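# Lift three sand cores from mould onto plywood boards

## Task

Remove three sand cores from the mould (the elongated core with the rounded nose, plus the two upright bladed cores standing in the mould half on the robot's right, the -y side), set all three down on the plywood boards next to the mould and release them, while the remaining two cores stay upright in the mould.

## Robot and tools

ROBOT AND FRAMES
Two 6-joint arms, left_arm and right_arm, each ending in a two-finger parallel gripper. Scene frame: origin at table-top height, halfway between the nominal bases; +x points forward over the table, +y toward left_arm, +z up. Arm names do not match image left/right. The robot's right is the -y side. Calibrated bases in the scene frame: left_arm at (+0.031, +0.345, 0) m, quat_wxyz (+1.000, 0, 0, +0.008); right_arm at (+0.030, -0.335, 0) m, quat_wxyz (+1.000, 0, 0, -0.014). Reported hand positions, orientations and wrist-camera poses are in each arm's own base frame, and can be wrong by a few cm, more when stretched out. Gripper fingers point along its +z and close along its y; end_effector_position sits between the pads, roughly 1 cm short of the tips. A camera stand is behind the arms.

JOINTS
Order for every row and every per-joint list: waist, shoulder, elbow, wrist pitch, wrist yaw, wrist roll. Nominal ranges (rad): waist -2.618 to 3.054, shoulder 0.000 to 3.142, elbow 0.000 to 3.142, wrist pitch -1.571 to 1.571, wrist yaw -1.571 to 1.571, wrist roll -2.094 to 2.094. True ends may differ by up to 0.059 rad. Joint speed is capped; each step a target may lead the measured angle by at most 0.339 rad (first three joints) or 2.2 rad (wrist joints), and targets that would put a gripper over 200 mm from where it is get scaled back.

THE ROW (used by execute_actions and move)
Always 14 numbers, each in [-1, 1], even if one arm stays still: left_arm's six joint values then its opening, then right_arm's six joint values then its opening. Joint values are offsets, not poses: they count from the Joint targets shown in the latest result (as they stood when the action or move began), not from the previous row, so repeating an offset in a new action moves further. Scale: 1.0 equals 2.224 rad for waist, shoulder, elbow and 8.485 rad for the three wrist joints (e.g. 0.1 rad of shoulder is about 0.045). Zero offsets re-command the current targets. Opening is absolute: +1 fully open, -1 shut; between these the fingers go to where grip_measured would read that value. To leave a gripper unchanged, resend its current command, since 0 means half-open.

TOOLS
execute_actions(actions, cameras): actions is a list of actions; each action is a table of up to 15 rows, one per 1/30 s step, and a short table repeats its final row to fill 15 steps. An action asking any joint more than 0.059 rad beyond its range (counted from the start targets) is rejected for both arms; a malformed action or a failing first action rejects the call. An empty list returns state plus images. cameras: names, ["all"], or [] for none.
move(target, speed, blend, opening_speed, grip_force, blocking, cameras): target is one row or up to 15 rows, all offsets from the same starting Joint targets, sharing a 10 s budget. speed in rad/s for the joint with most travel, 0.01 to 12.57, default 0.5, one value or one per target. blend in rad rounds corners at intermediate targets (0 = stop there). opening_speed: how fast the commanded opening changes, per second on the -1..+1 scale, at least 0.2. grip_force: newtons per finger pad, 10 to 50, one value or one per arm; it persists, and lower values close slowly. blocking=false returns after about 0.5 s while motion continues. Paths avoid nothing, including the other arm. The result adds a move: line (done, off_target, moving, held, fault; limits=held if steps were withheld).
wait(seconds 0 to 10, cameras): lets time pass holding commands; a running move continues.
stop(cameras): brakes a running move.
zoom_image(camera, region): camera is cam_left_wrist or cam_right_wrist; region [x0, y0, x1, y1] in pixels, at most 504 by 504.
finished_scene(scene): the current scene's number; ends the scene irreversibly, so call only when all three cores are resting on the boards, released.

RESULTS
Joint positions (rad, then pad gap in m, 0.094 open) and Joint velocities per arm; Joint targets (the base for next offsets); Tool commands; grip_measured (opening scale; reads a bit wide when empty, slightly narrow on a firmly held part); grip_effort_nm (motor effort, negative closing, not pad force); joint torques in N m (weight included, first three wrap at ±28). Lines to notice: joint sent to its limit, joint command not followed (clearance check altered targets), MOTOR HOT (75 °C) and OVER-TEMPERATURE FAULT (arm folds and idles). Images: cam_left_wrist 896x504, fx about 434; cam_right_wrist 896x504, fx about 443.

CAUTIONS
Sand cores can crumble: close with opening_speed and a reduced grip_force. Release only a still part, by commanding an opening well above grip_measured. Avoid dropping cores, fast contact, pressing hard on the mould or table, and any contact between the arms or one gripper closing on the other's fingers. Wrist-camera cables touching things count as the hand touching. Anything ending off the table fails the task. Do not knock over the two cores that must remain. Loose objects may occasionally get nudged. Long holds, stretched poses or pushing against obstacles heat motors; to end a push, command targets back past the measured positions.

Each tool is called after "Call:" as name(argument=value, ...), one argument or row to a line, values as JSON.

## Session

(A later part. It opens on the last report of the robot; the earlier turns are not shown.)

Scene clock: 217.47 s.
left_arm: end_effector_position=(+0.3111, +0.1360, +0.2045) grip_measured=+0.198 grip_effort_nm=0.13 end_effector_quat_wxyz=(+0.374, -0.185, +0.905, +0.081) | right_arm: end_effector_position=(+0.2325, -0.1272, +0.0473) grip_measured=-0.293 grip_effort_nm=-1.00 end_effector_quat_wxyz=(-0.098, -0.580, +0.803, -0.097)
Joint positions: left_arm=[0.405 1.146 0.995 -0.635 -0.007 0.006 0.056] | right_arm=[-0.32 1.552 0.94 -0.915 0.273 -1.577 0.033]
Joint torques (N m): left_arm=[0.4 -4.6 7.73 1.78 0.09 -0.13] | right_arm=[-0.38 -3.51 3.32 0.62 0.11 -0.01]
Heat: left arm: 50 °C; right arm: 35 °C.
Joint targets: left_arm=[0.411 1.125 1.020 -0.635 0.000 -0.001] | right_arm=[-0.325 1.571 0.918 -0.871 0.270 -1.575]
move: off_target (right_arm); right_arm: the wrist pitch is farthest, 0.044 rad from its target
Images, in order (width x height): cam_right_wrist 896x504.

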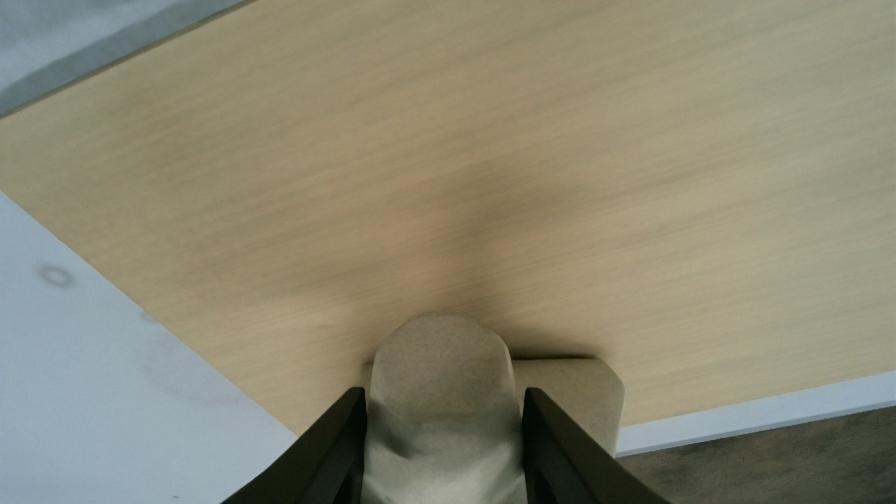

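Call:
move(
  target=[0,0,0,0,0,0,0.2,0,0.002,-0.005,0.002,0,0,-0.9],
  speed=0.1,
  cameras=["cam_right_wrist"],
)

Scene clock: 220.17 s.
left_arm: end_effector_position=(+0.3111, +0.1360, +0.2045) grip_measured=+0.198 grip_effort_nm=0.13 end_effector_quat_wxyz=(+0.374, -0.185, +0.905, +0.081) | right_arm: end_effector_position=(+0.2327, -0.1273, +0.0466) grip_measured=-0.293 grip_effort_nm=-1.00 end_effector_quat_wxyz=(-0.097, -0.580, +0.803, -0.098)
Joint positions: left_arm=[0.405 1.146 0.995 -0.635 -0.007 0.006 0.056] | right_arm=[-0.32 1.552 0.937 -0.91 0.273 -1.577 0.033]
Joint torques (N m): left_arm=[0.42 -4.48 7.73 1.79 0.11 -0.13] | right_arm=[-0.38 -3.14 2.67 0.72 0.1 -0.01]
Heat: left arm: 49 °C; right arm: 35 °C.
Joint targets: left_arm=[0.411 1.125 1.020 -0.635 0.000 -0.001] | right_arm=[-0.325 1.576 0.908 -0.854 0.270 -1.575]
move: off_target (right_arm); right_arm: the wrist pitch is farthest, 0.056 rad from its target
Images, in order (width x height): cam_right_wrist 896x504.

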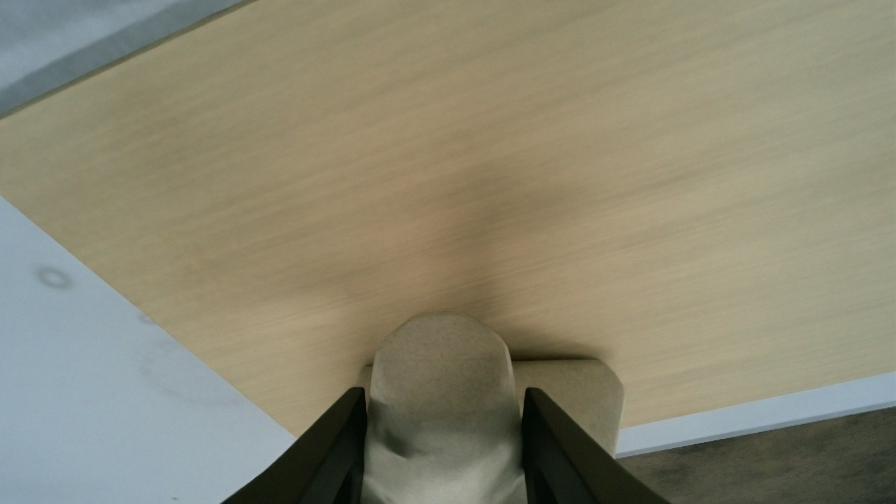

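Call:
move(
  target=[
    [0,0,0,0,0,0,0.2,0,-0.0067,0.0112,-0.0053,0,0,-0.9],
    [0,0,0,0,0,0,0.2,0,-0.0067,0.0112,-0.0053,0,0,0.15],
  ],
  speed=0.1,
  opening_speed=0.5,
  cameras=["cam_right_wrist"],
)

Scene clock: 225.83 s.
left_arm: end_effector_position=(+0.3111, +0.1360, +0.2045) grip_measured=+0.198 grip_effort_nm=0.13 end_effector_quat_wxyz=(+0.374, -0.185, +0.905, +0.081) | right_arm: end_effector_position=(+0.2328, -0.1274, +0.0464) grip_measured=+0.147 grip_effort_nm=0.18 end_effector_quat_wxyz=(-0.097, -0.580, +0.803, -0.098)
Joint positions: left_arm=[0.405 1.146 0.995 -0.635 -0.007 0.006 0.056] | right_arm=[-0.32 1.553 0.937 -0.908 0.273 -1.577 0.054]
Joint torques (N m): left_arm=[0.35 -4.52 7.79 1.8 0.11 -0.12] | right_arm=[-0.39 -4.37 4.55 0.28 0.1 -0.02]
Heat: left arm: 48 °C; right arm: 35 °C.
Joint targets: left_arm=[0.411 1.125 1.020 -0.635 0.000 -0.001] | right_arm=[-0.325 1.561 0.932 -0.899 0.270 -1.575]
move: done
Images, in order (width x height): cam_right_wrist 896x504.

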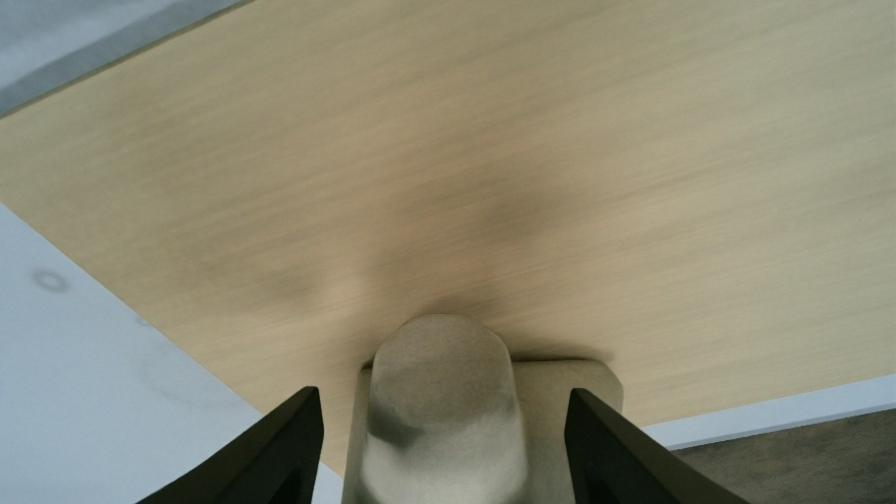

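Call:
move(
  target=[
    [0,0,0,0,0,0,0.2,0,-0.027,0.1439,-0.0495,0,0,0.15],
    [0,0,0,0,0,0,0.2,0.2361,-0.0274,0.2554,0.0117,0.0035,0.1149,0.15],
    [0,0,0,0,0,0,0.2,0.4508,0.0638,-0.0288,0.1666,0.0462,0.211,1],
  ],
  speed=[0.3,0.9,0.9],
  blend=[0.05,0.15,0],
  cameras=["cam_right_wrist"],
)

Scene clock: 242.93 s.
left_arm: end_effector_position=(+0.3111, +0.1360, +0.2045) grip_measured=+0.198 grip_effort_nm=0.13 end_effector_quat_wxyz=(+0.374, -0.185, +0.905, +0.081) | right_arm: end_effector_position=(+0.4316, +0.2061, +0.1719) grip_measured=+0.997 grip_effort_nm=0.18 end_effector_quat_wxyz=(+0.608, +0.000, +0.794, -0.004)
Joint positions: left_arm=[0.405 1.146 0.995 -0.635 -0.007 0.006 0.056] | right_arm=[0.675 1.697 0.876 0.486 0.654 0.202 0.094]
Joint torques (N m): left_arm=[0.4 -4.48 7.77 1.77 0.08 -0.13] | right_arm=[0.32 -6.39 4.98 1.67 0.18 0.11]
Heat: left arm: 45 °C; right arm: 35 °C.
Joint targets: left_arm=[0.411 1.125 1.020 -0.635 0.000 -0.001] | right_arm=[0.678 1.703 0.868 0.515 0.662 0.216]
move: done
Images, in order (width x height): cam_right_wrist 896x504.

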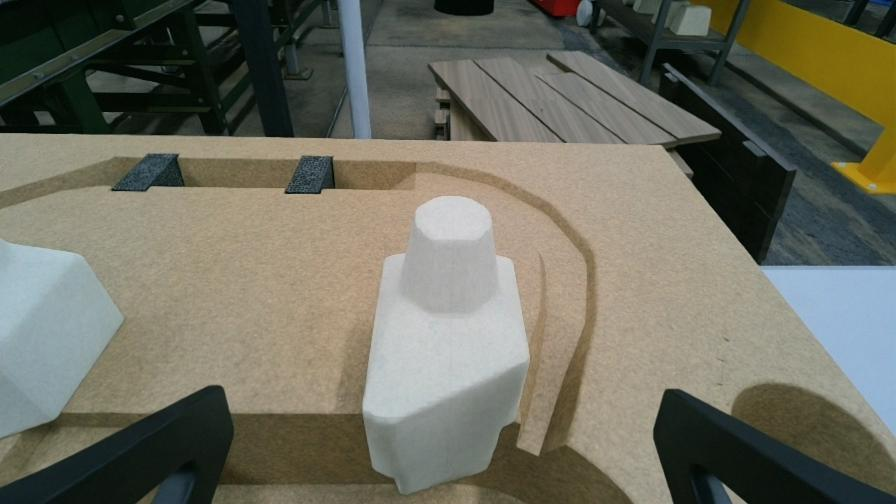

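Call:
move(
  target=[0,0,0,0,0,0,0.2,-0.0562,0.1052,0.1075,0.0065,-0.015,-0.0065,1],
  speed=0.3,
  cameras=["cam_right_wrist"],
)

Scene clock: 254.97 s.
left_arm: end_effector_position=(+0.3111, +0.1360, +0.2045) grip_measured=+0.198 grip_effort_nm=0.13 end_effector_quat_wxyz=(+0.374, -0.185, +0.905, +0.081) | right_arm: end_effector_position=(+0.5007, +0.2030, +0.1527) grip_measured=+0.997 grip_effort_nm=0.18 end_effector_quat_wxyz=(+0.608, +0.002, +0.794, -0.004)
Joint positions: left_arm=[0.405 1.146 0.995 -0.635 -0.007 0.006 0.056] | right_arm=[0.557 1.926 1.075 0.54 0.544 0.161 0.094]
Joint torques (N m): left_arm=[0.35 -4.46 7.75 1.79 0.11 -0.14] | right_arm=[-0.4 -7.82 8.1 1.68 0.01 -0.03]
Heat: left arm: 44 °C; right arm: 36 °C.
Joint targets: left_arm=[0.411 1.125 1.020 -0.635 0.000 -0.001] | right_arm=[0.553 1.937 1.107 0.570 0.535 0.160]
move: done
Images, in order (width x height): cam_right_wrist 896x504.

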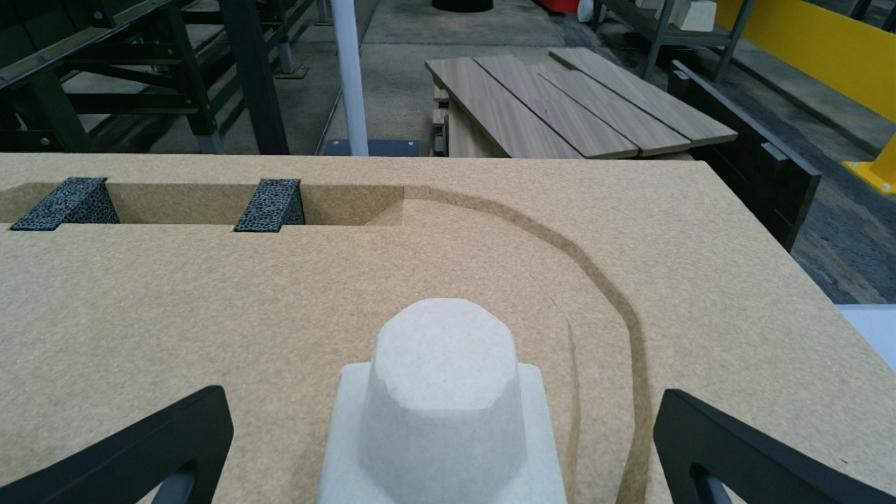

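Call:
move(
  target=[
    [0,0,0,0,0,0,0.2,-0.002,0.007,0.0095,-0.001,0,0,1],
    [0,0,0,0,0,0,0.2,-0.002,0.007,0.0095,-0.001,0,0,-0.9],
  ],
  speed=0.2,
  opening_speed=0.7,
  cameras=["cam_right_wrist"],
)

Scene clock: 265.90 s.
left_arm: end_effector_position=(+0.3111, +0.1360, +0.2045) grip_measured=+0.198 grip_effort_nm=0.13 end_effector_quat_wxyz=(+0.374, -0.185, +0.905, +0.081) | right_arm: end_effector_position=(+0.5054, +0.2057, +0.1557) grip_measured=-0.267 grip_effort_nm=-1.00 end_effector_quat_wxyz=(+0.611, +0.003, +0.792, -0.002)
Joint positions: left_arm=[0.405 1.146 0.995 -0.635 -0.007 0.006 0.056] | right_arm=[0.556 1.939 1.098 0.541 0.542 0.159 0.034]
Joint torques (N m): left_arm=[0.42 -4.55 7.76 1.77 0.09 -0.14] | right_arm=[-0.61 -7.75 8.02 1.64 0.01 -0.03]
Heat: left arm: 43 °C; right arm: 37 °C.
Joint targets: left_arm=[0.411 1.125 1.020 -0.635 0.000 -0.001] | right_arm=[0.549 1.952 1.129 0.561 0.535 0.160]
move: done
Images, in order (width x height): cam_right_wrist 896x504.

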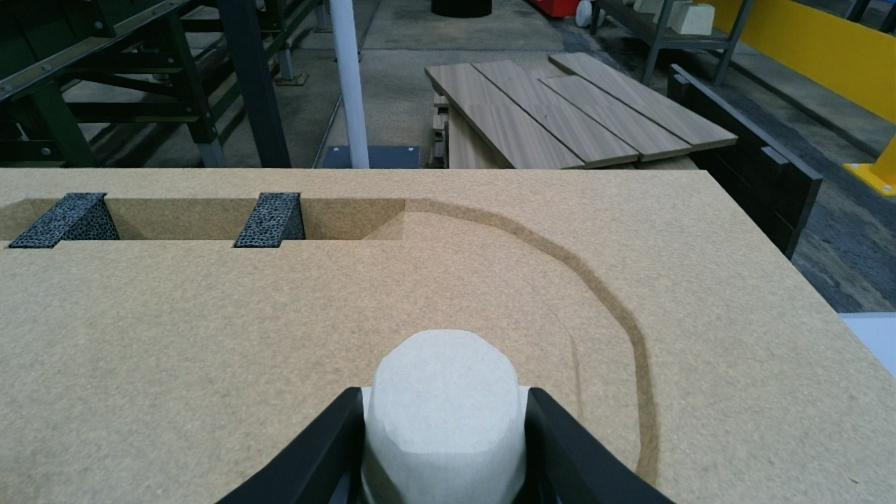

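Call:
move(
  target=[
    [0,0,0,0,0,0,0.2,0,-0.0560,0.0396,-0.0166,0,0,-0.9],
    [0,0,0,0,0,0,0.2,0,-0.0835,0.0886,-0.0367,0,0,-0.9],
    [0,0,0,0,0,0,0.2,-0.1794,-0.2032,0.1443,-0.1545,-0.0336,-0.0094,-0.9],
    [0,0,0,0,0,0,0.2,-0.3786,0.0823,0.4348,-0.2477,-0.0631,-0.0189,-0.9],
  ],
  speed=[0.2,0.2,0.5,0.5],
  blend=[0.02,0.05,0.15,0],
  cameras=["cam_right_wrist"],
)

Scene clock: 294.87 s.
left_arm: end_effector_position=(+0.3111, +0.1360, +0.2045) grip_measured=+0.198 grip_effort_nm=0.13 end_effector_quat_wxyz=(+0.374, -0.185, +0.905, +0.081) | right_arm: end_effector_position=(+0.3882, -0.1177, +0.1304) grip_measured=-0.271 grip_effort_nm=-1.00 end_effector_quat_wxyz=(-0.010, +0.150, +0.989, -0.001)
Joint positions: left_arm=[0.405 1.146 0.995 -0.635 -0.007 0.006 0.056] | right_arm=[-0.295 2.138 2.056 -1.509 0.005 0.006 0.034]
Joint torques (N m): left_arm=[0.49 -4.57 7.77 1.78 0.12 -0.12] | right_arm=[0.1 -9.88 8.16 -0.23 -0.07 -0.12]
Heat: left arm: 43 °C; right arm: 39 °C.
Joint targets: left_arm=[0.411 1.125 1.020 -0.635 0.000 -0.001] | right_arm=[-0.293 2.136 2.096 -1.540 -0.001 0.000]
move: off_target (right_arm); right_arm: the elbow is farthest, 0.040 rad from its target
Images, in order (width x height): cam_right_wrist 896x504.

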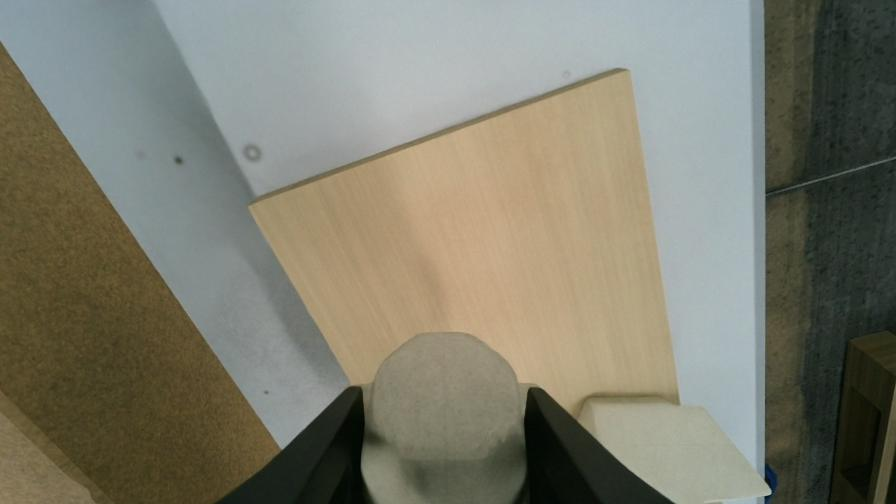

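Call:
move(
  target=[0,0,0,0,0,0,0.2,0,0.0450,-0.0625,0.0159,0,0,-0.9],
  speed=0.15,
  cameras=["cam_right_wrist"],
)

Scene clock: 308.50 s.
left_arm: end_effector_position=(+0.3111, +0.1360, +0.2045) grip_measured=+0.198 grip_effort_nm=0.13 end_effector_quat_wxyz=(+0.374, -0.185, +0.905, +0.081) | right_arm: end_effector_position=(+0.3906, -0.1184, +0.0671) grip_measured=-0.271 grip_effort_nm=-1.00 end_effector_quat_wxyz=(-0.053, +0.150, +0.987, +0.005)
Joint positions: left_arm=[0.405 1.146 0.995 -0.635 -0.007 0.006 0.056] | right_arm=[-0.295 2.237 1.958 -1.399 0.005 0.006 0.034]
Joint torques (N m): left_arm=[0.32 -4.49 7.83 1.79 0.09 -0.13] | right_arm=[0.1 -10.4 4.9 -0.1 -0.06 -0.11]
Heat: left arm: 43 °C; right arm: 39 °C.
Joint targets: left_arm=[0.411 1.125 1.020 -0.635 0.000 -0.001] | right_arm=[-0.293 2.235 1.957 -1.406 -0.001 0.000]
move: done
Images, in order (width x height): cam_right_wrist 896x504.

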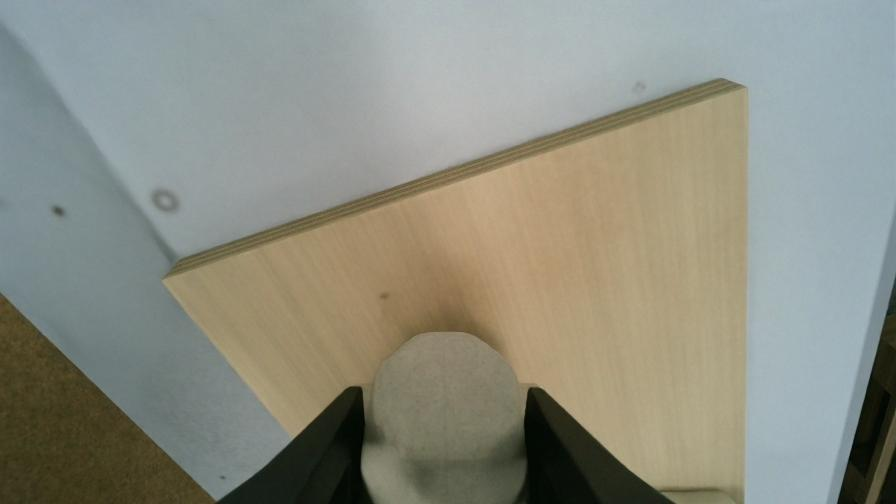

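Call:
move(
  target=[0,0,0,0,0,0,0.2,0,0.002,-0.0192,0.0053,0,0,-0.9],
  speed=0.1,
  cameras=[],
)

Call:
move(
  target=[0,0,0,0,0,0,0.2,0,0.001,-0.0096,0.0026,0,0,-0.9],
  speed=0.1,
  cameras=["cam_right_wrist"],
)

Scene clock: 316.13 s.
left_arm: end_effector_position=(+0.3111, +0.1360, +0.2045) grip_measured=+0.198 grip_effort_nm=0.13 end_effector_quat_wxyz=(+0.374, -0.185, +0.905, +0.081) | right_arm: end_effector_position=(+0.3910, -0.1186, +0.0568) grip_measured=-0.271 grip_effort_nm=-1.00 end_effector_quat_wxyz=(-0.051, +0.150, +0.987, +0.005)
Joint positions: left_arm=[0.405 1.146 0.995 -0.635 -0.007 0.006 0.056] | right_arm=[-0.295 2.237 1.917 -1.354 0.005 0.006 0.034]
Joint torques (N m): left_arm=[0.43 -4.53 7.75 1.79 0.1 -0.12] | right_arm=[0.1 -10.07 4.71 -0.11 -0.07 -0.11]
Heat: left arm: 43 °C; right arm: 38 °C.
Joint targets: left_arm=[0.411 1.125 1.020 -0.635 0.000 -0.001] | right_arm=[-0.293 2.240 1.914 -1.360 -0.001 0.000]
move: done
No camera images: "cameras" was empty.

Scene clock: 316.83 s.
left_arm: end_effector_position=(+0.3111, +0.1360, +0.2045) grip_measured=+0.198 grip_effort_nm=0.12 end_effector_quat_wxyz=(+0.374, -0.185, +0.905, +0.081) | right_arm: end_effector_position=(+0.3909, -0.1185, +0.0540) grip_measured=-0.271 grip_effort_nm=-1.00 end_effector_quat_wxyz=(-0.051, +0.150, +0.987, +0.005)
Joint positions: left_arm=[0.405 1.146 0.995 -0.635 -0.007 0.006 0.056] | right_arm=[-0.295 2.237 1.906 -1.342 0.005 0.006 0.034]
Joint torques (N m): left_arm=[0.44 -4.53 7.69 1.79 0.11 -0.14] | right_arm=[0.09 -9.88 3.93 -0.03 -0.05 -0.11]
Heat: left arm: 43 °C; right arm: 37 °C.
Joint targets: left_arm=[0.411 1.125 1.020 -0.635 0.000 -0.001] | right_arm=[-0.293 2.242 1.892 -1.338 -0.001 0.000]
move: done
Images, in order (width x height): cam_right_wrist 896x504.

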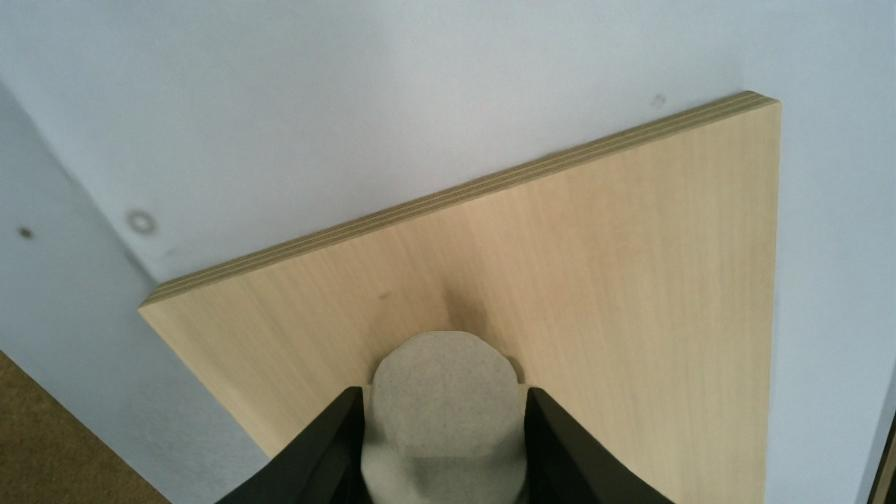

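Call:
move(
  target=[0,0,0,0,0,0,0.2,0,0.001,-0.0075,0.002,0,0,-0.9],
  speed=0.1,
  cameras=[],
)

Call:
move(
  target=[0,0,0,0,0,0,0.2,0,0.001,-0.0075,0.002,0,0,-0.9],
  speed=0.1,
  cameras=["cam_right_wrist"],
)

Scene clock: 320.80 s.
left_arm: end_effector_position=(+0.3111, +0.1360, +0.2045) grip_measured=+0.198 grip_effort_nm=0.13 end_effector_quat_wxyz=(+0.374, -0.185, +0.905, +0.081) | right_arm: end_effector_position=(+0.3917, -0.1188, +0.0525) grip_measured=-0.271 grip_effort_nm=-1.00 end_effector_quat_wxyz=(-0.049, +0.150, +0.988, +0.005)
Joint positions: left_arm=[0.405 1.146 0.995 -0.635 -0.007 0.006 0.056] | right_arm=[-0.295 2.237 1.9 -1.333 0.005 0.006 0.034]
Joint torques (N m): left_arm=[0.43 -4.55 7.72 1.8 0.11 -0.11] | right_arm=[0.1 -9.7 3.12 0.06 -0.06 -0.11]
Heat: left arm: 43 °C; right arm: 37 °C.
Joint targets: left_arm=[0.411 1.125 1.020 -0.635 0.000 -0.001] | right_arm=[-0.293 2.244 1.876 -1.321 -0.001 0.000]
move: done
No camera images: "cameras" was empty.

Scene clock: 321.50 s.
left_arm: end_effector_position=(+0.3111, +0.1360, +0.2045) grip_measured=+0.198 grip_effort_nm=0.13 end_effector_quat_wxyz=(+0.374, -0.185, +0.905, +0.081) | right_arm: end_effector_position=(+0.3920, -0.1189, +0.0511) grip_measured=-0.271 grip_effort_nm=-1.00 end_effector_quat_wxyz=(-0.048, +0.150, +0.988, +0.004)
Joint positions: left_arm=[0.405 1.146 0.995 -0.635 -0.007 0.006 0.056] | right_arm=[-0.295 2.237 1.895 -1.326 0.005 0.006 0.034]
Joint torques (N m): left_arm=[0.4 -4.49 7.82 1.79 0.1 -0.13] | right_arm=[0.1 -9.54 2.3 0.15 -0.06 -0.11]
Heat: left arm: 43 °C; right arm: 37 °C.
Joint targets: left_arm=[0.411 1.125 1.020 -0.635 0.000 -0.001] | right_arm=[-0.293 2.247 1.859 -1.305 -0.001 0.000]
move: off_target (right_arm); right_arm: the elbow is farthest, 0.036 rad from its target
Images, in order (width x height): cam_right_wrist 896x504.

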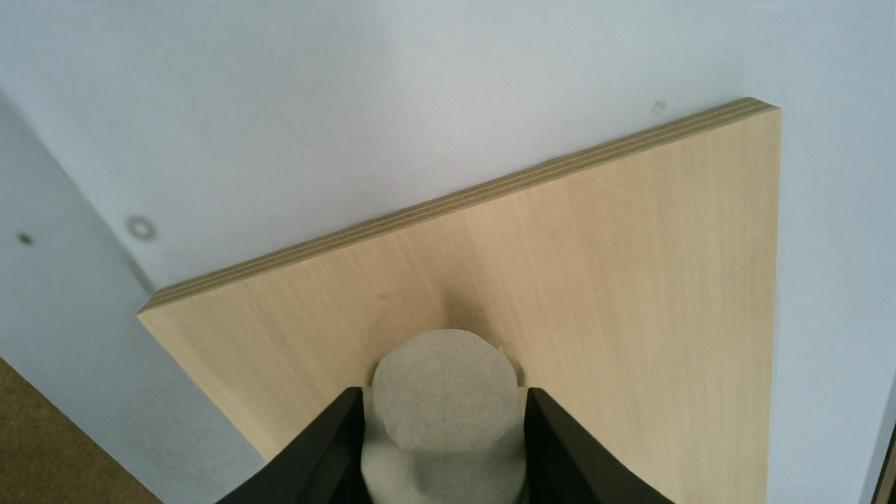

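Call:
move(
  target=[0,0,0,0,0,0,0.2,0,0.001,-0.0075,0.002,0,0,-0.9],
  speed=0.1,
  cameras=[],
)

Call:
move(
  target=[0,0,0,0,0,0,0.2,0,0.001,-0.0075,0.002,0,0,-0.9],
  speed=0.1,
  cameras=["cam_right_wrist"],
)

Scene clock: 327.47 s.
left_arm: end_effector_position=(+0.3111, +0.1360, +0.2045) grip_measured=+0.198 grip_effort_nm=0.13 end_effector_quat_wxyz=(+0.374, -0.185, +0.905, +0.081) | right_arm: end_effector_position=(+0.3920, -0.1189, +0.0505) grip_measured=-0.271 grip_effort_nm=-1.00 end_effector_quat_wxyz=(-0.046, +0.150, +0.988, +0.004)
Joint positions: left_arm=[0.405 1.146 0.995 -0.635 -0.007 0.006 0.056] | right_arm=[-0.295 2.232 1.884 -1.315 0.005 0.006 0.034]
Joint torques (N m): left_arm=[0.44 -4.53 7.68 1.79 0.09 -0.14] | right_arm=[0.12 -8.9 1.83 0.22 -0.06 -0.11]
Heat: left arm: 43 °C; right arm: 36 °C.
Joint targets: left_arm=[0.411 1.125 1.020 -0.635 0.000 -0.001] | right_arm=[-0.293 2.249 1.842 -1.287 -0.001 0.000]
move: off_target (right_arm); right_arm: the elbow is farthest, 0.042 rad from its target
No camera images: "cameras" was empty.

Scene clock: 328.17 s.
left_arm: end_effector_position=(+0.3111, +0.1360, +0.2045) grip_measured=+0.198 grip_effort_nm=0.13 end_effector_quat_wxyz=(+0.374, -0.185, +0.905, +0.081) | right_arm: end_effector_position=(+0.3920, -0.1189, +0.0502) grip_measured=-0.271 grip_effort_nm=-1.00 end_effector_quat_wxyz=(-0.043, +0.150, +0.988, +0.004)
Joint positions: left_arm=[0.405 1.146 0.995 -0.635 -0.007 0.006 0.056] | right_arm=[-0.295 2.225 1.872 -1.304 0.005 0.006 0.034]
Joint torques (N m): left_arm=[0.36 -4.55 7.73 1.79 0.09 -0.13] | right_arm=[0.1 -8.14 1.51 0.29 -0.06 -0.11]
Heat: left arm: 43 °C; right arm: 36 °C.
Joint targets: left_arm=[0.411 1.125 1.020 -0.635 0.000 -0.001] | right_arm=[-0.293 2.251 1.826 -1.270 -0.001 0.000]
move: off_target (right_arm); right_arm: the elbow is farthest, 0.047 rad from its target
Images, in order (width x height): cam_right_wrist 896x504.

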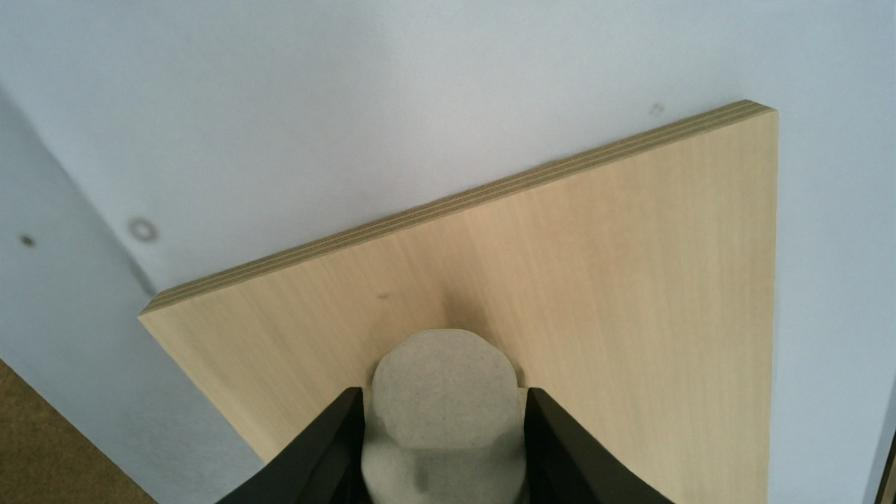

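Call:
move(
  target=[0,0,0,0,0,0,0.2,0,0.031,0.087,-0.0205,0,0,-0.9],
  speed=0.15,
  cameras=["cam_right_wrist"],
)

Scene clock: 337.77 s.
left_arm: end_effector_position=(+0.3111, +0.1360, +0.2045) grip_measured=+0.198 grip_effort_nm=0.13 end_effector_quat_wxyz=(+0.374, -0.185, +0.905, +0.081) | right_arm: end_effector_position=(+0.3924, -0.1190, +0.0513) grip_measured=-0.271 grip_effort_nm=-1.00 end_effector_quat_wxyz=(-0.074, +0.149, +0.986, +0.008)
Joint positions: left_arm=[0.405 1.146 0.995 -0.635 -0.007 0.006 0.056] | right_arm=[-0.295 2.3 1.995 -1.415 0.005 0.006 0.034]
Joint torques (N m): left_arm=[0.42 -4.56 7.79 1.77 0.1 -0.15] | right_arm=[0.1 -9.06 6.82 -0.41 -0.06 -0.11]
Heat: left arm: 43 °C; right arm: 37 °C.
Joint targets: left_arm=[0.411 1.125 1.020 -0.635 0.000 -0.001] | right_arm=[-0.293 2.320 2.019 -1.444 -0.001 0.000]
move: done
Images, in order (width x height): cam_right_wrist 896x504.

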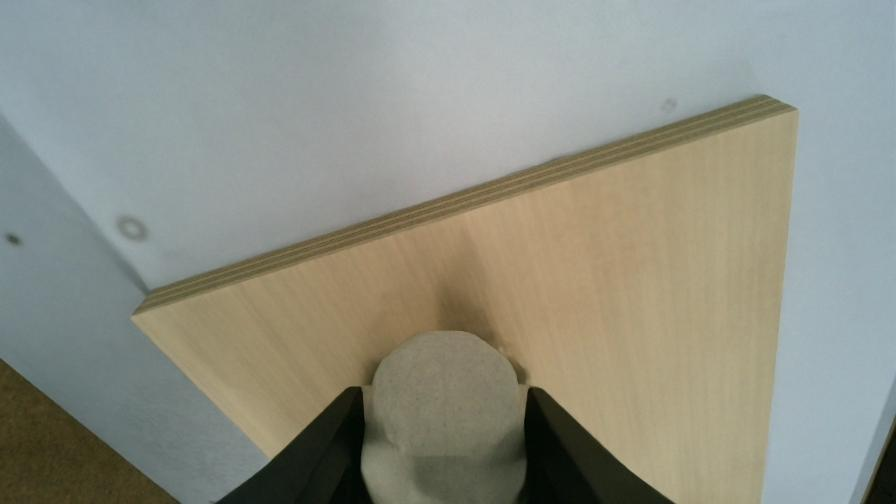

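Call:
move(
  target=[0,0,0,0,0,0,0.2,0,0,-0.02,0.0065,0,0,-0.9],
  speed=0.1,
  cameras=[],
)

Call:
move(
  target=[0,0,0,0,0,0,0.2,0,0.001,-0.0075,0.002,0,0,-0.9],
  speed=0.1,
  cameras=["cam_right_wrist"],
)

Scene clock: 342.93 s.
left_arm: end_effector_position=(+0.3111, +0.1360, +0.2045) grip_measured=+0.198 grip_effort_nm=0.13 end_effector_quat_wxyz=(+0.374, -0.185, +0.905, +0.081) | right_arm: end_effector_position=(+0.3935, -0.1193, +0.0505) grip_measured=-0.271 grip_effort_nm=-1.00 end_effector_quat_wxyz=(-0.072, +0.149, +0.986, +0.008)
Joint positions: left_arm=[0.405 1.146 0.995 -0.635 -0.007 0.006 0.056] | right_arm=[-0.295 2.3 1.993 -1.408 0.005 0.006 0.034]
Joint torques (N m): left_arm=[0.46 -4.49 7.76 1.8 0.12 -0.13] | right_arm=[0.1 -9.1 3.55 0.05 -0.06 -0.11]
Heat: left arm: 43 °C; right arm: 37 °C.
Joint targets: left_arm=[0.411 1.125 1.020 -0.635 0.000 -0.001] | right_arm=[-0.293 2.320 1.975 -1.389 -0.001 0.000]
move: done
No camera images: "cameras" was empty.

Scene clock: 343.63 s.
left_arm: end_effector_position=(+0.3111, +0.1360, +0.2045) grip_measured=+0.198 grip_effort_nm=0.13 end_effector_quat_wxyz=(+0.374, -0.185, +0.905, +0.081) | right_arm: end_effector_position=(+0.3938, -0.1194, +0.0492) grip_measured=-0.271 grip_effort_nm=-1.00 end_effector_quat_wxyz=(-0.071, +0.149, +0.986, +0.008)
Joint positions: left_arm=[0.405 1.146 0.995 -0.635 -0.007 0.006 0.056] | right_arm=[-0.295 2.3 1.988 -1.402 0.005 0.006 0.034]
Joint torques (N m): left_arm=[0.4 -4.56 7.72 1.8 0.1 -0.13] | right_arm=[0.13 -8.92 2.73 0.15 -0.05 -0.12]
Heat: left arm: 43 °C; right arm: 37 °C.
Joint targets: left_arm=[0.411 1.125 1.020 -0.635 0.000 -0.001] | right_arm=[-0.293 2.322 1.958 -1.372 -0.001 0.000]
move: done
Images, in order (width x height): cam_right_wrist 896x504.

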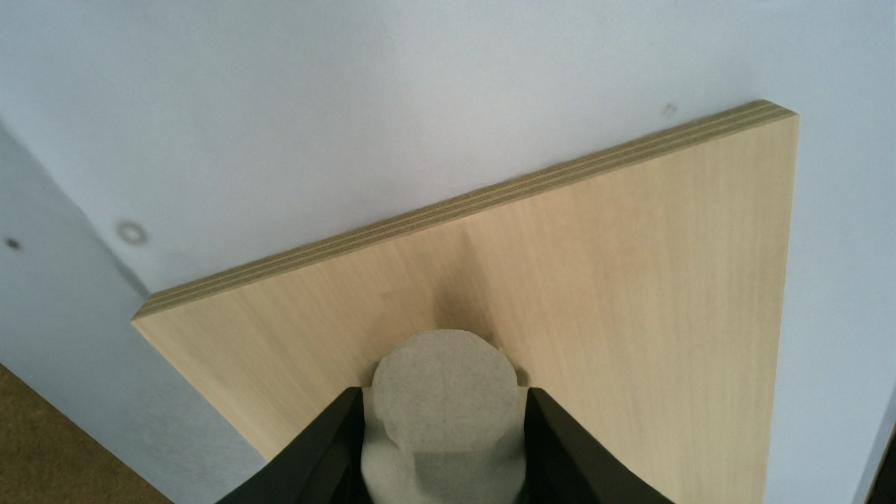

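Call:
move(
  target=[0,0,0,0,0,0,0.2,0,0.001,-0.0075,0.002,0,0,-0.9],
  speed=0.1,
  cameras=[],
)

Call:
move(
  target=[0,0,0,0,0,0,0.2,0,0.001,-0.0075,0.002,0,0,-0.9],
  speed=0.1,
  cameras=["cam_right_wrist"],
)

Scene clock: 348.10 s.
left_arm: end_effector_position=(+0.3111, +0.1360, +0.2045) grip_measured=+0.198 grip_effort_nm=0.13 end_effector_quat_wxyz=(+0.374, -0.185, +0.905, +0.081) | right_arm: end_effector_position=(+0.3940, -0.1195, +0.0478) grip_measured=-0.271 grip_effort_nm=-1.00 end_effector_quat_wxyz=(-0.071, +0.149, +0.986, +0.008)
Joint positions: left_arm=[0.405 1.146 0.995 -0.635 -0.007 0.006 0.056] | right_arm=[-0.295 2.3 1.982 -1.395 0.005 0.006 0.034]
Joint torques (N m): left_arm=[0.43 -4.49 7.65 1.78 0.1 -0.14] | right_arm=[0.1 -8.75 1.83 0.25 -0.06 -0.11]
Heat: left arm: 43 °C; right arm: 37 °C.
Joint targets: left_arm=[0.411 1.125 1.020 -0.635 0.000 -0.001] | right_arm=[-0.293 2.324 1.942 -1.355 -0.001 0.000]
move: off_target (right_arm); right_arm: the elbow is farthest, 0.041 rad from its target
No camera images: "cameras" was empty.

Scene clock: 348.80 s.
left_arm: end_effector_position=(+0.3111, +0.1360, +0.2045) grip_measured=+0.198 grip_effort_nm=0.13 end_effector_quat_wxyz=(+0.374, -0.185, +0.905, +0.081) | right_arm: end_effector_position=(+0.3941, -0.1195, +0.0471) grip_measured=-0.271 grip_effort_nm=-1.00 end_effector_quat_wxyz=(-0.069, +0.149, +0.986, +0.007)
Joint positions: left_arm=[0.405 1.146 0.995 -0.635 -0.007 0.006 0.056] | right_arm=[-0.295 2.296 1.972 -1.385 0.005 0.006 0.034]
Joint torques (N m): left_arm=[0.46 -4.57 7.64 1.79 0.11 -0.14] | right_arm=[0.1 -8.17 1.37 0.33 -0.05 -0.11]
Heat: left arm: 43 °C; right arm: 37 °C.
Joint targets: left_arm=[0.411 1.125 1.020 -0.635 0.000 -0.001] | right_arm=[-0.293 2.327 1.925 -1.339 -0.001 0.000]
move: off_target (right_arm); right_arm: the elbow is farthest, 0.047 rad from its target
Images, in order (width x height): cam_right_wrist 896x504.

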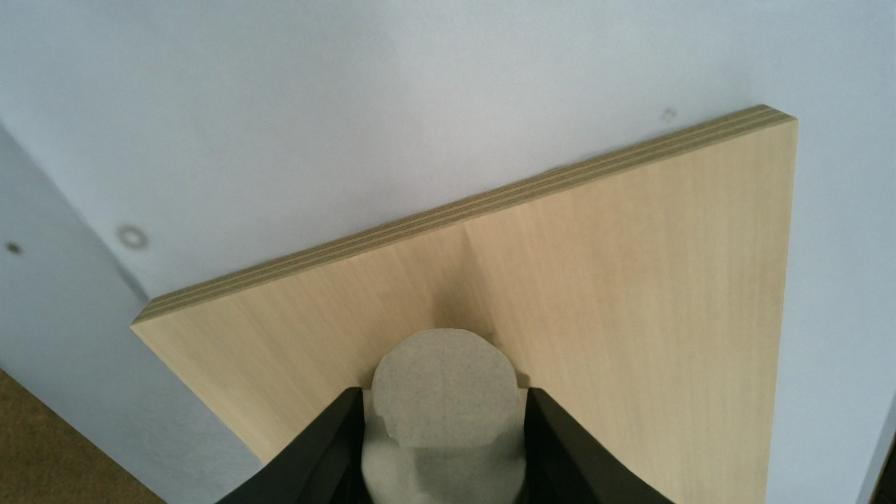

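Call:
move(
  target=[
    [0,0,0,0,0,0,0.2,0,-0.0099,0.0202,-0.0053,0,0,-0.9],
    [0,0,0,0,0,0,0.2,0,-0.0099,0.0202,-0.0053,0,0,0.15],
  ],
  speed=0.1,
  opening_speed=0.5,
  cameras=["cam_right_wrist"],
)

Scene clock: 356.33 s.
left_arm: end_effector_position=(+0.3111, +0.1360, +0.2045) grip_measured=+0.198 grip_effort_nm=0.13 end_effector_quat_wxyz=(+0.374, -0.185, +0.905, +0.081) | right_arm: end_effector_position=(+0.3950, -0.1196, +0.0479) grip_measured=+0.147 grip_effort_nm=0.19 end_effector_quat_wxyz=(-0.066, +0.149, +0.987, +0.008)
Joint positions: left_arm=[0.405 1.146 0.995 -0.635 -0.007 0.006 0.056] | right_arm=[-0.295 2.295 1.975 -1.384 0.004 0.006 0.054]
Joint torques (N m): left_arm=[0.4 -4.56 7.8 1.8 0.09 -0.12] | right_arm=[0.09 -9.84 4.53 -0.11 -0.05 -0.11]
Heat: left arm: 43 °C; right arm: 37 °C.
Joint targets: left_arm=[0.411 1.125 1.020 -0.635 0.000 -0.001] | right_arm=[-0.293 2.305 1.970 -1.383 -0.001 0.000]
move: done
Images, in order (width x height): cam_right_wrist 896x504.

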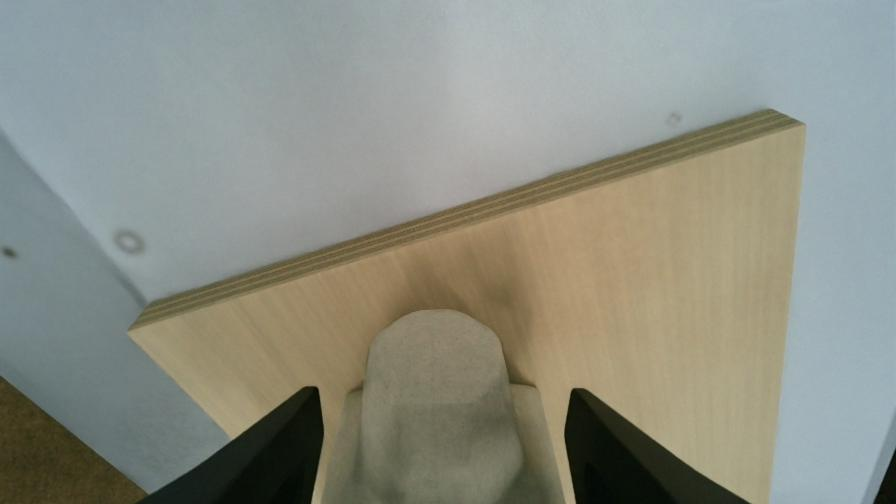

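Call:
move(
  target=[
    [0,0,0,0,0,0,0.2,0,-0.0764,0.054,-0.0185,0,0,0.15],
    [0,0,0,0,0,0,0.2,0,-0.2496,-0.0315,-0.002,0,0,0.15],
  ],
  speed=[0.2,0.6],
  blend=[0.05,0],
  cameras=["all"],
)

Scene clock: 365.20 s.
left_arm: end_effector_position=(+0.3111, +0.1360, +0.2045) grip_measured=+0.198 grip_effort_nm=0.13 end_effector_quat_wxyz=(+0.374, -0.185, +0.905, +0.081) | right_arm: end_effector_position=(+0.3619, -0.1095, +0.2319) grip_measured=+0.147 grip_effort_nm=0.18 end_effector_quat_wxyz=(+0.145, +0.148, +0.978, -0.023)
Joint positions: left_arm=[0.405 1.146 0.995 -0.635 -0.007 0.006 0.056] | right_arm=[-0.295 1.767 1.909 -1.418 0.004 0.006 0.054]
Joint torques (N m): left_arm=[0.46 -4.53 7.73 1.79 0.11 -0.12] | right_arm=[0.13 -8.36 4.41 0.72 -0.06 -0.11]
Heat: left arm: 44 °C; right arm: 38 °C.
Joint targets: left_arm=[0.411 1.125 1.020 -0.635 0.000 -0.001] | right_arm=[-0.293 1.750 1.900 -1.400 -0.001 0.000]
move: done

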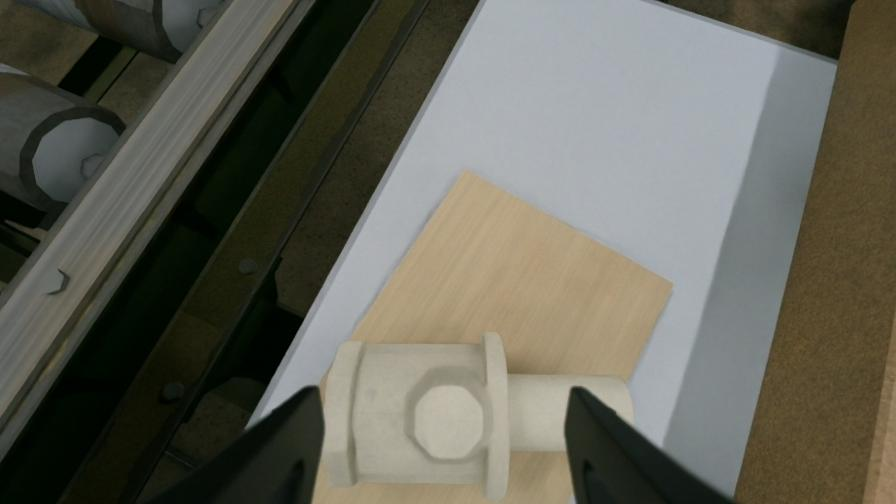

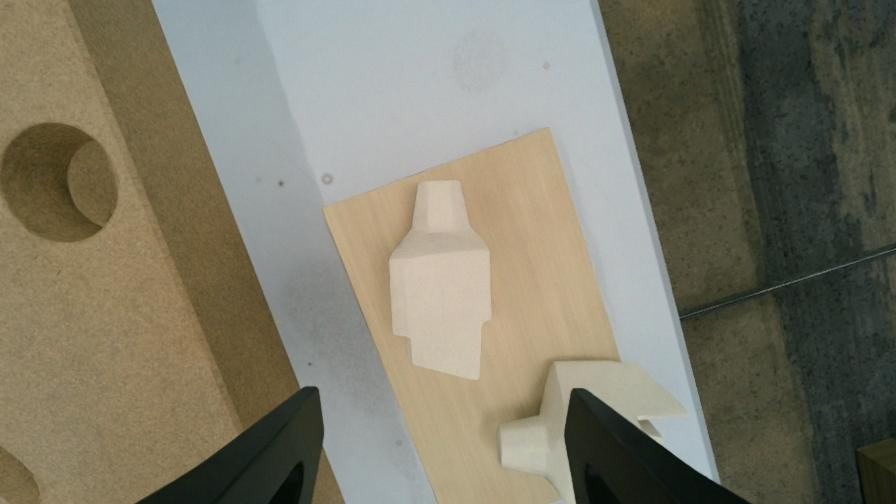

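Call:
move(
  target=[0,0,0,0,0,0,0.2,-0.1,-0.0805,0.0315,-0.0071,0,0,0.15],
  speed=0.6,
  cameras=["cam_right_wrist"],
)

Call:
zoom_image(
  camera="cam_right_wrist",
  region=[250, 60, 650, 400],
)

Scene clock: 371.50 s.
left_arm: end_effector_position=(+0.3111, +0.1360, +0.2045) grip_measured=+0.198 grip_effort_nm=0.12 end_effector_quat_wxyz=(+0.374, -0.185, +0.905, +0.081) | right_arm: end_effector_position=(+0.3017, -0.1700, +0.3117) grip_measured=+0.147 grip_effort_nm=0.18 end_effector_quat_wxyz=(+0.244, +0.249, +0.935, -0.064)
Joint positions: left_arm=[0.405 1.146 0.995 -0.635 -0.007 0.006 0.056] | right_arm=[-0.515 1.57 1.956 -1.447 0.002 0.005 0.054]
Joint torques (N m): left_arm=[0.43 -4.53 7.75 1.79 0.09 -0.12] | right_arm=[-0.18 -4.96 5.74 0.8 -0.03 -0.1]
Heat: left arm: 44 °C; right arm: 37 °C.
Joint targets: left_arm=[0.411 1.125 1.020 -0.635 0.000 -0.001] | right_arm=[-0.516 1.570 1.970 -1.460 -0.001 0.000]
move: done
Images, in order (width x height): cam_right_wrist 896x504.

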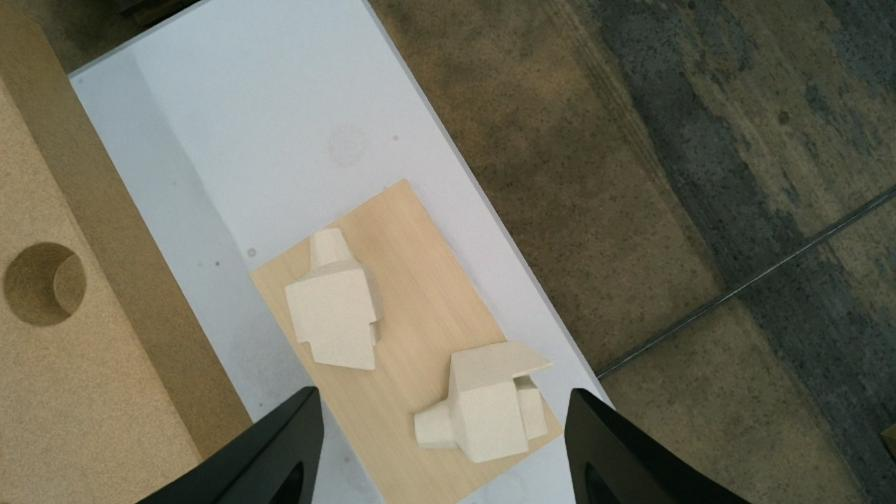

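Scaled by 1.260.

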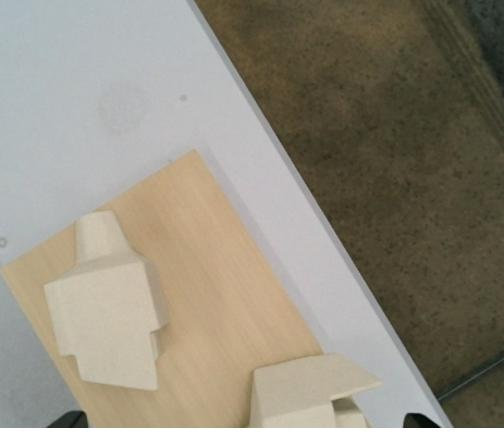

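Call:
finished_scene(
  scene=2,
)

The scene is finished: the task was done.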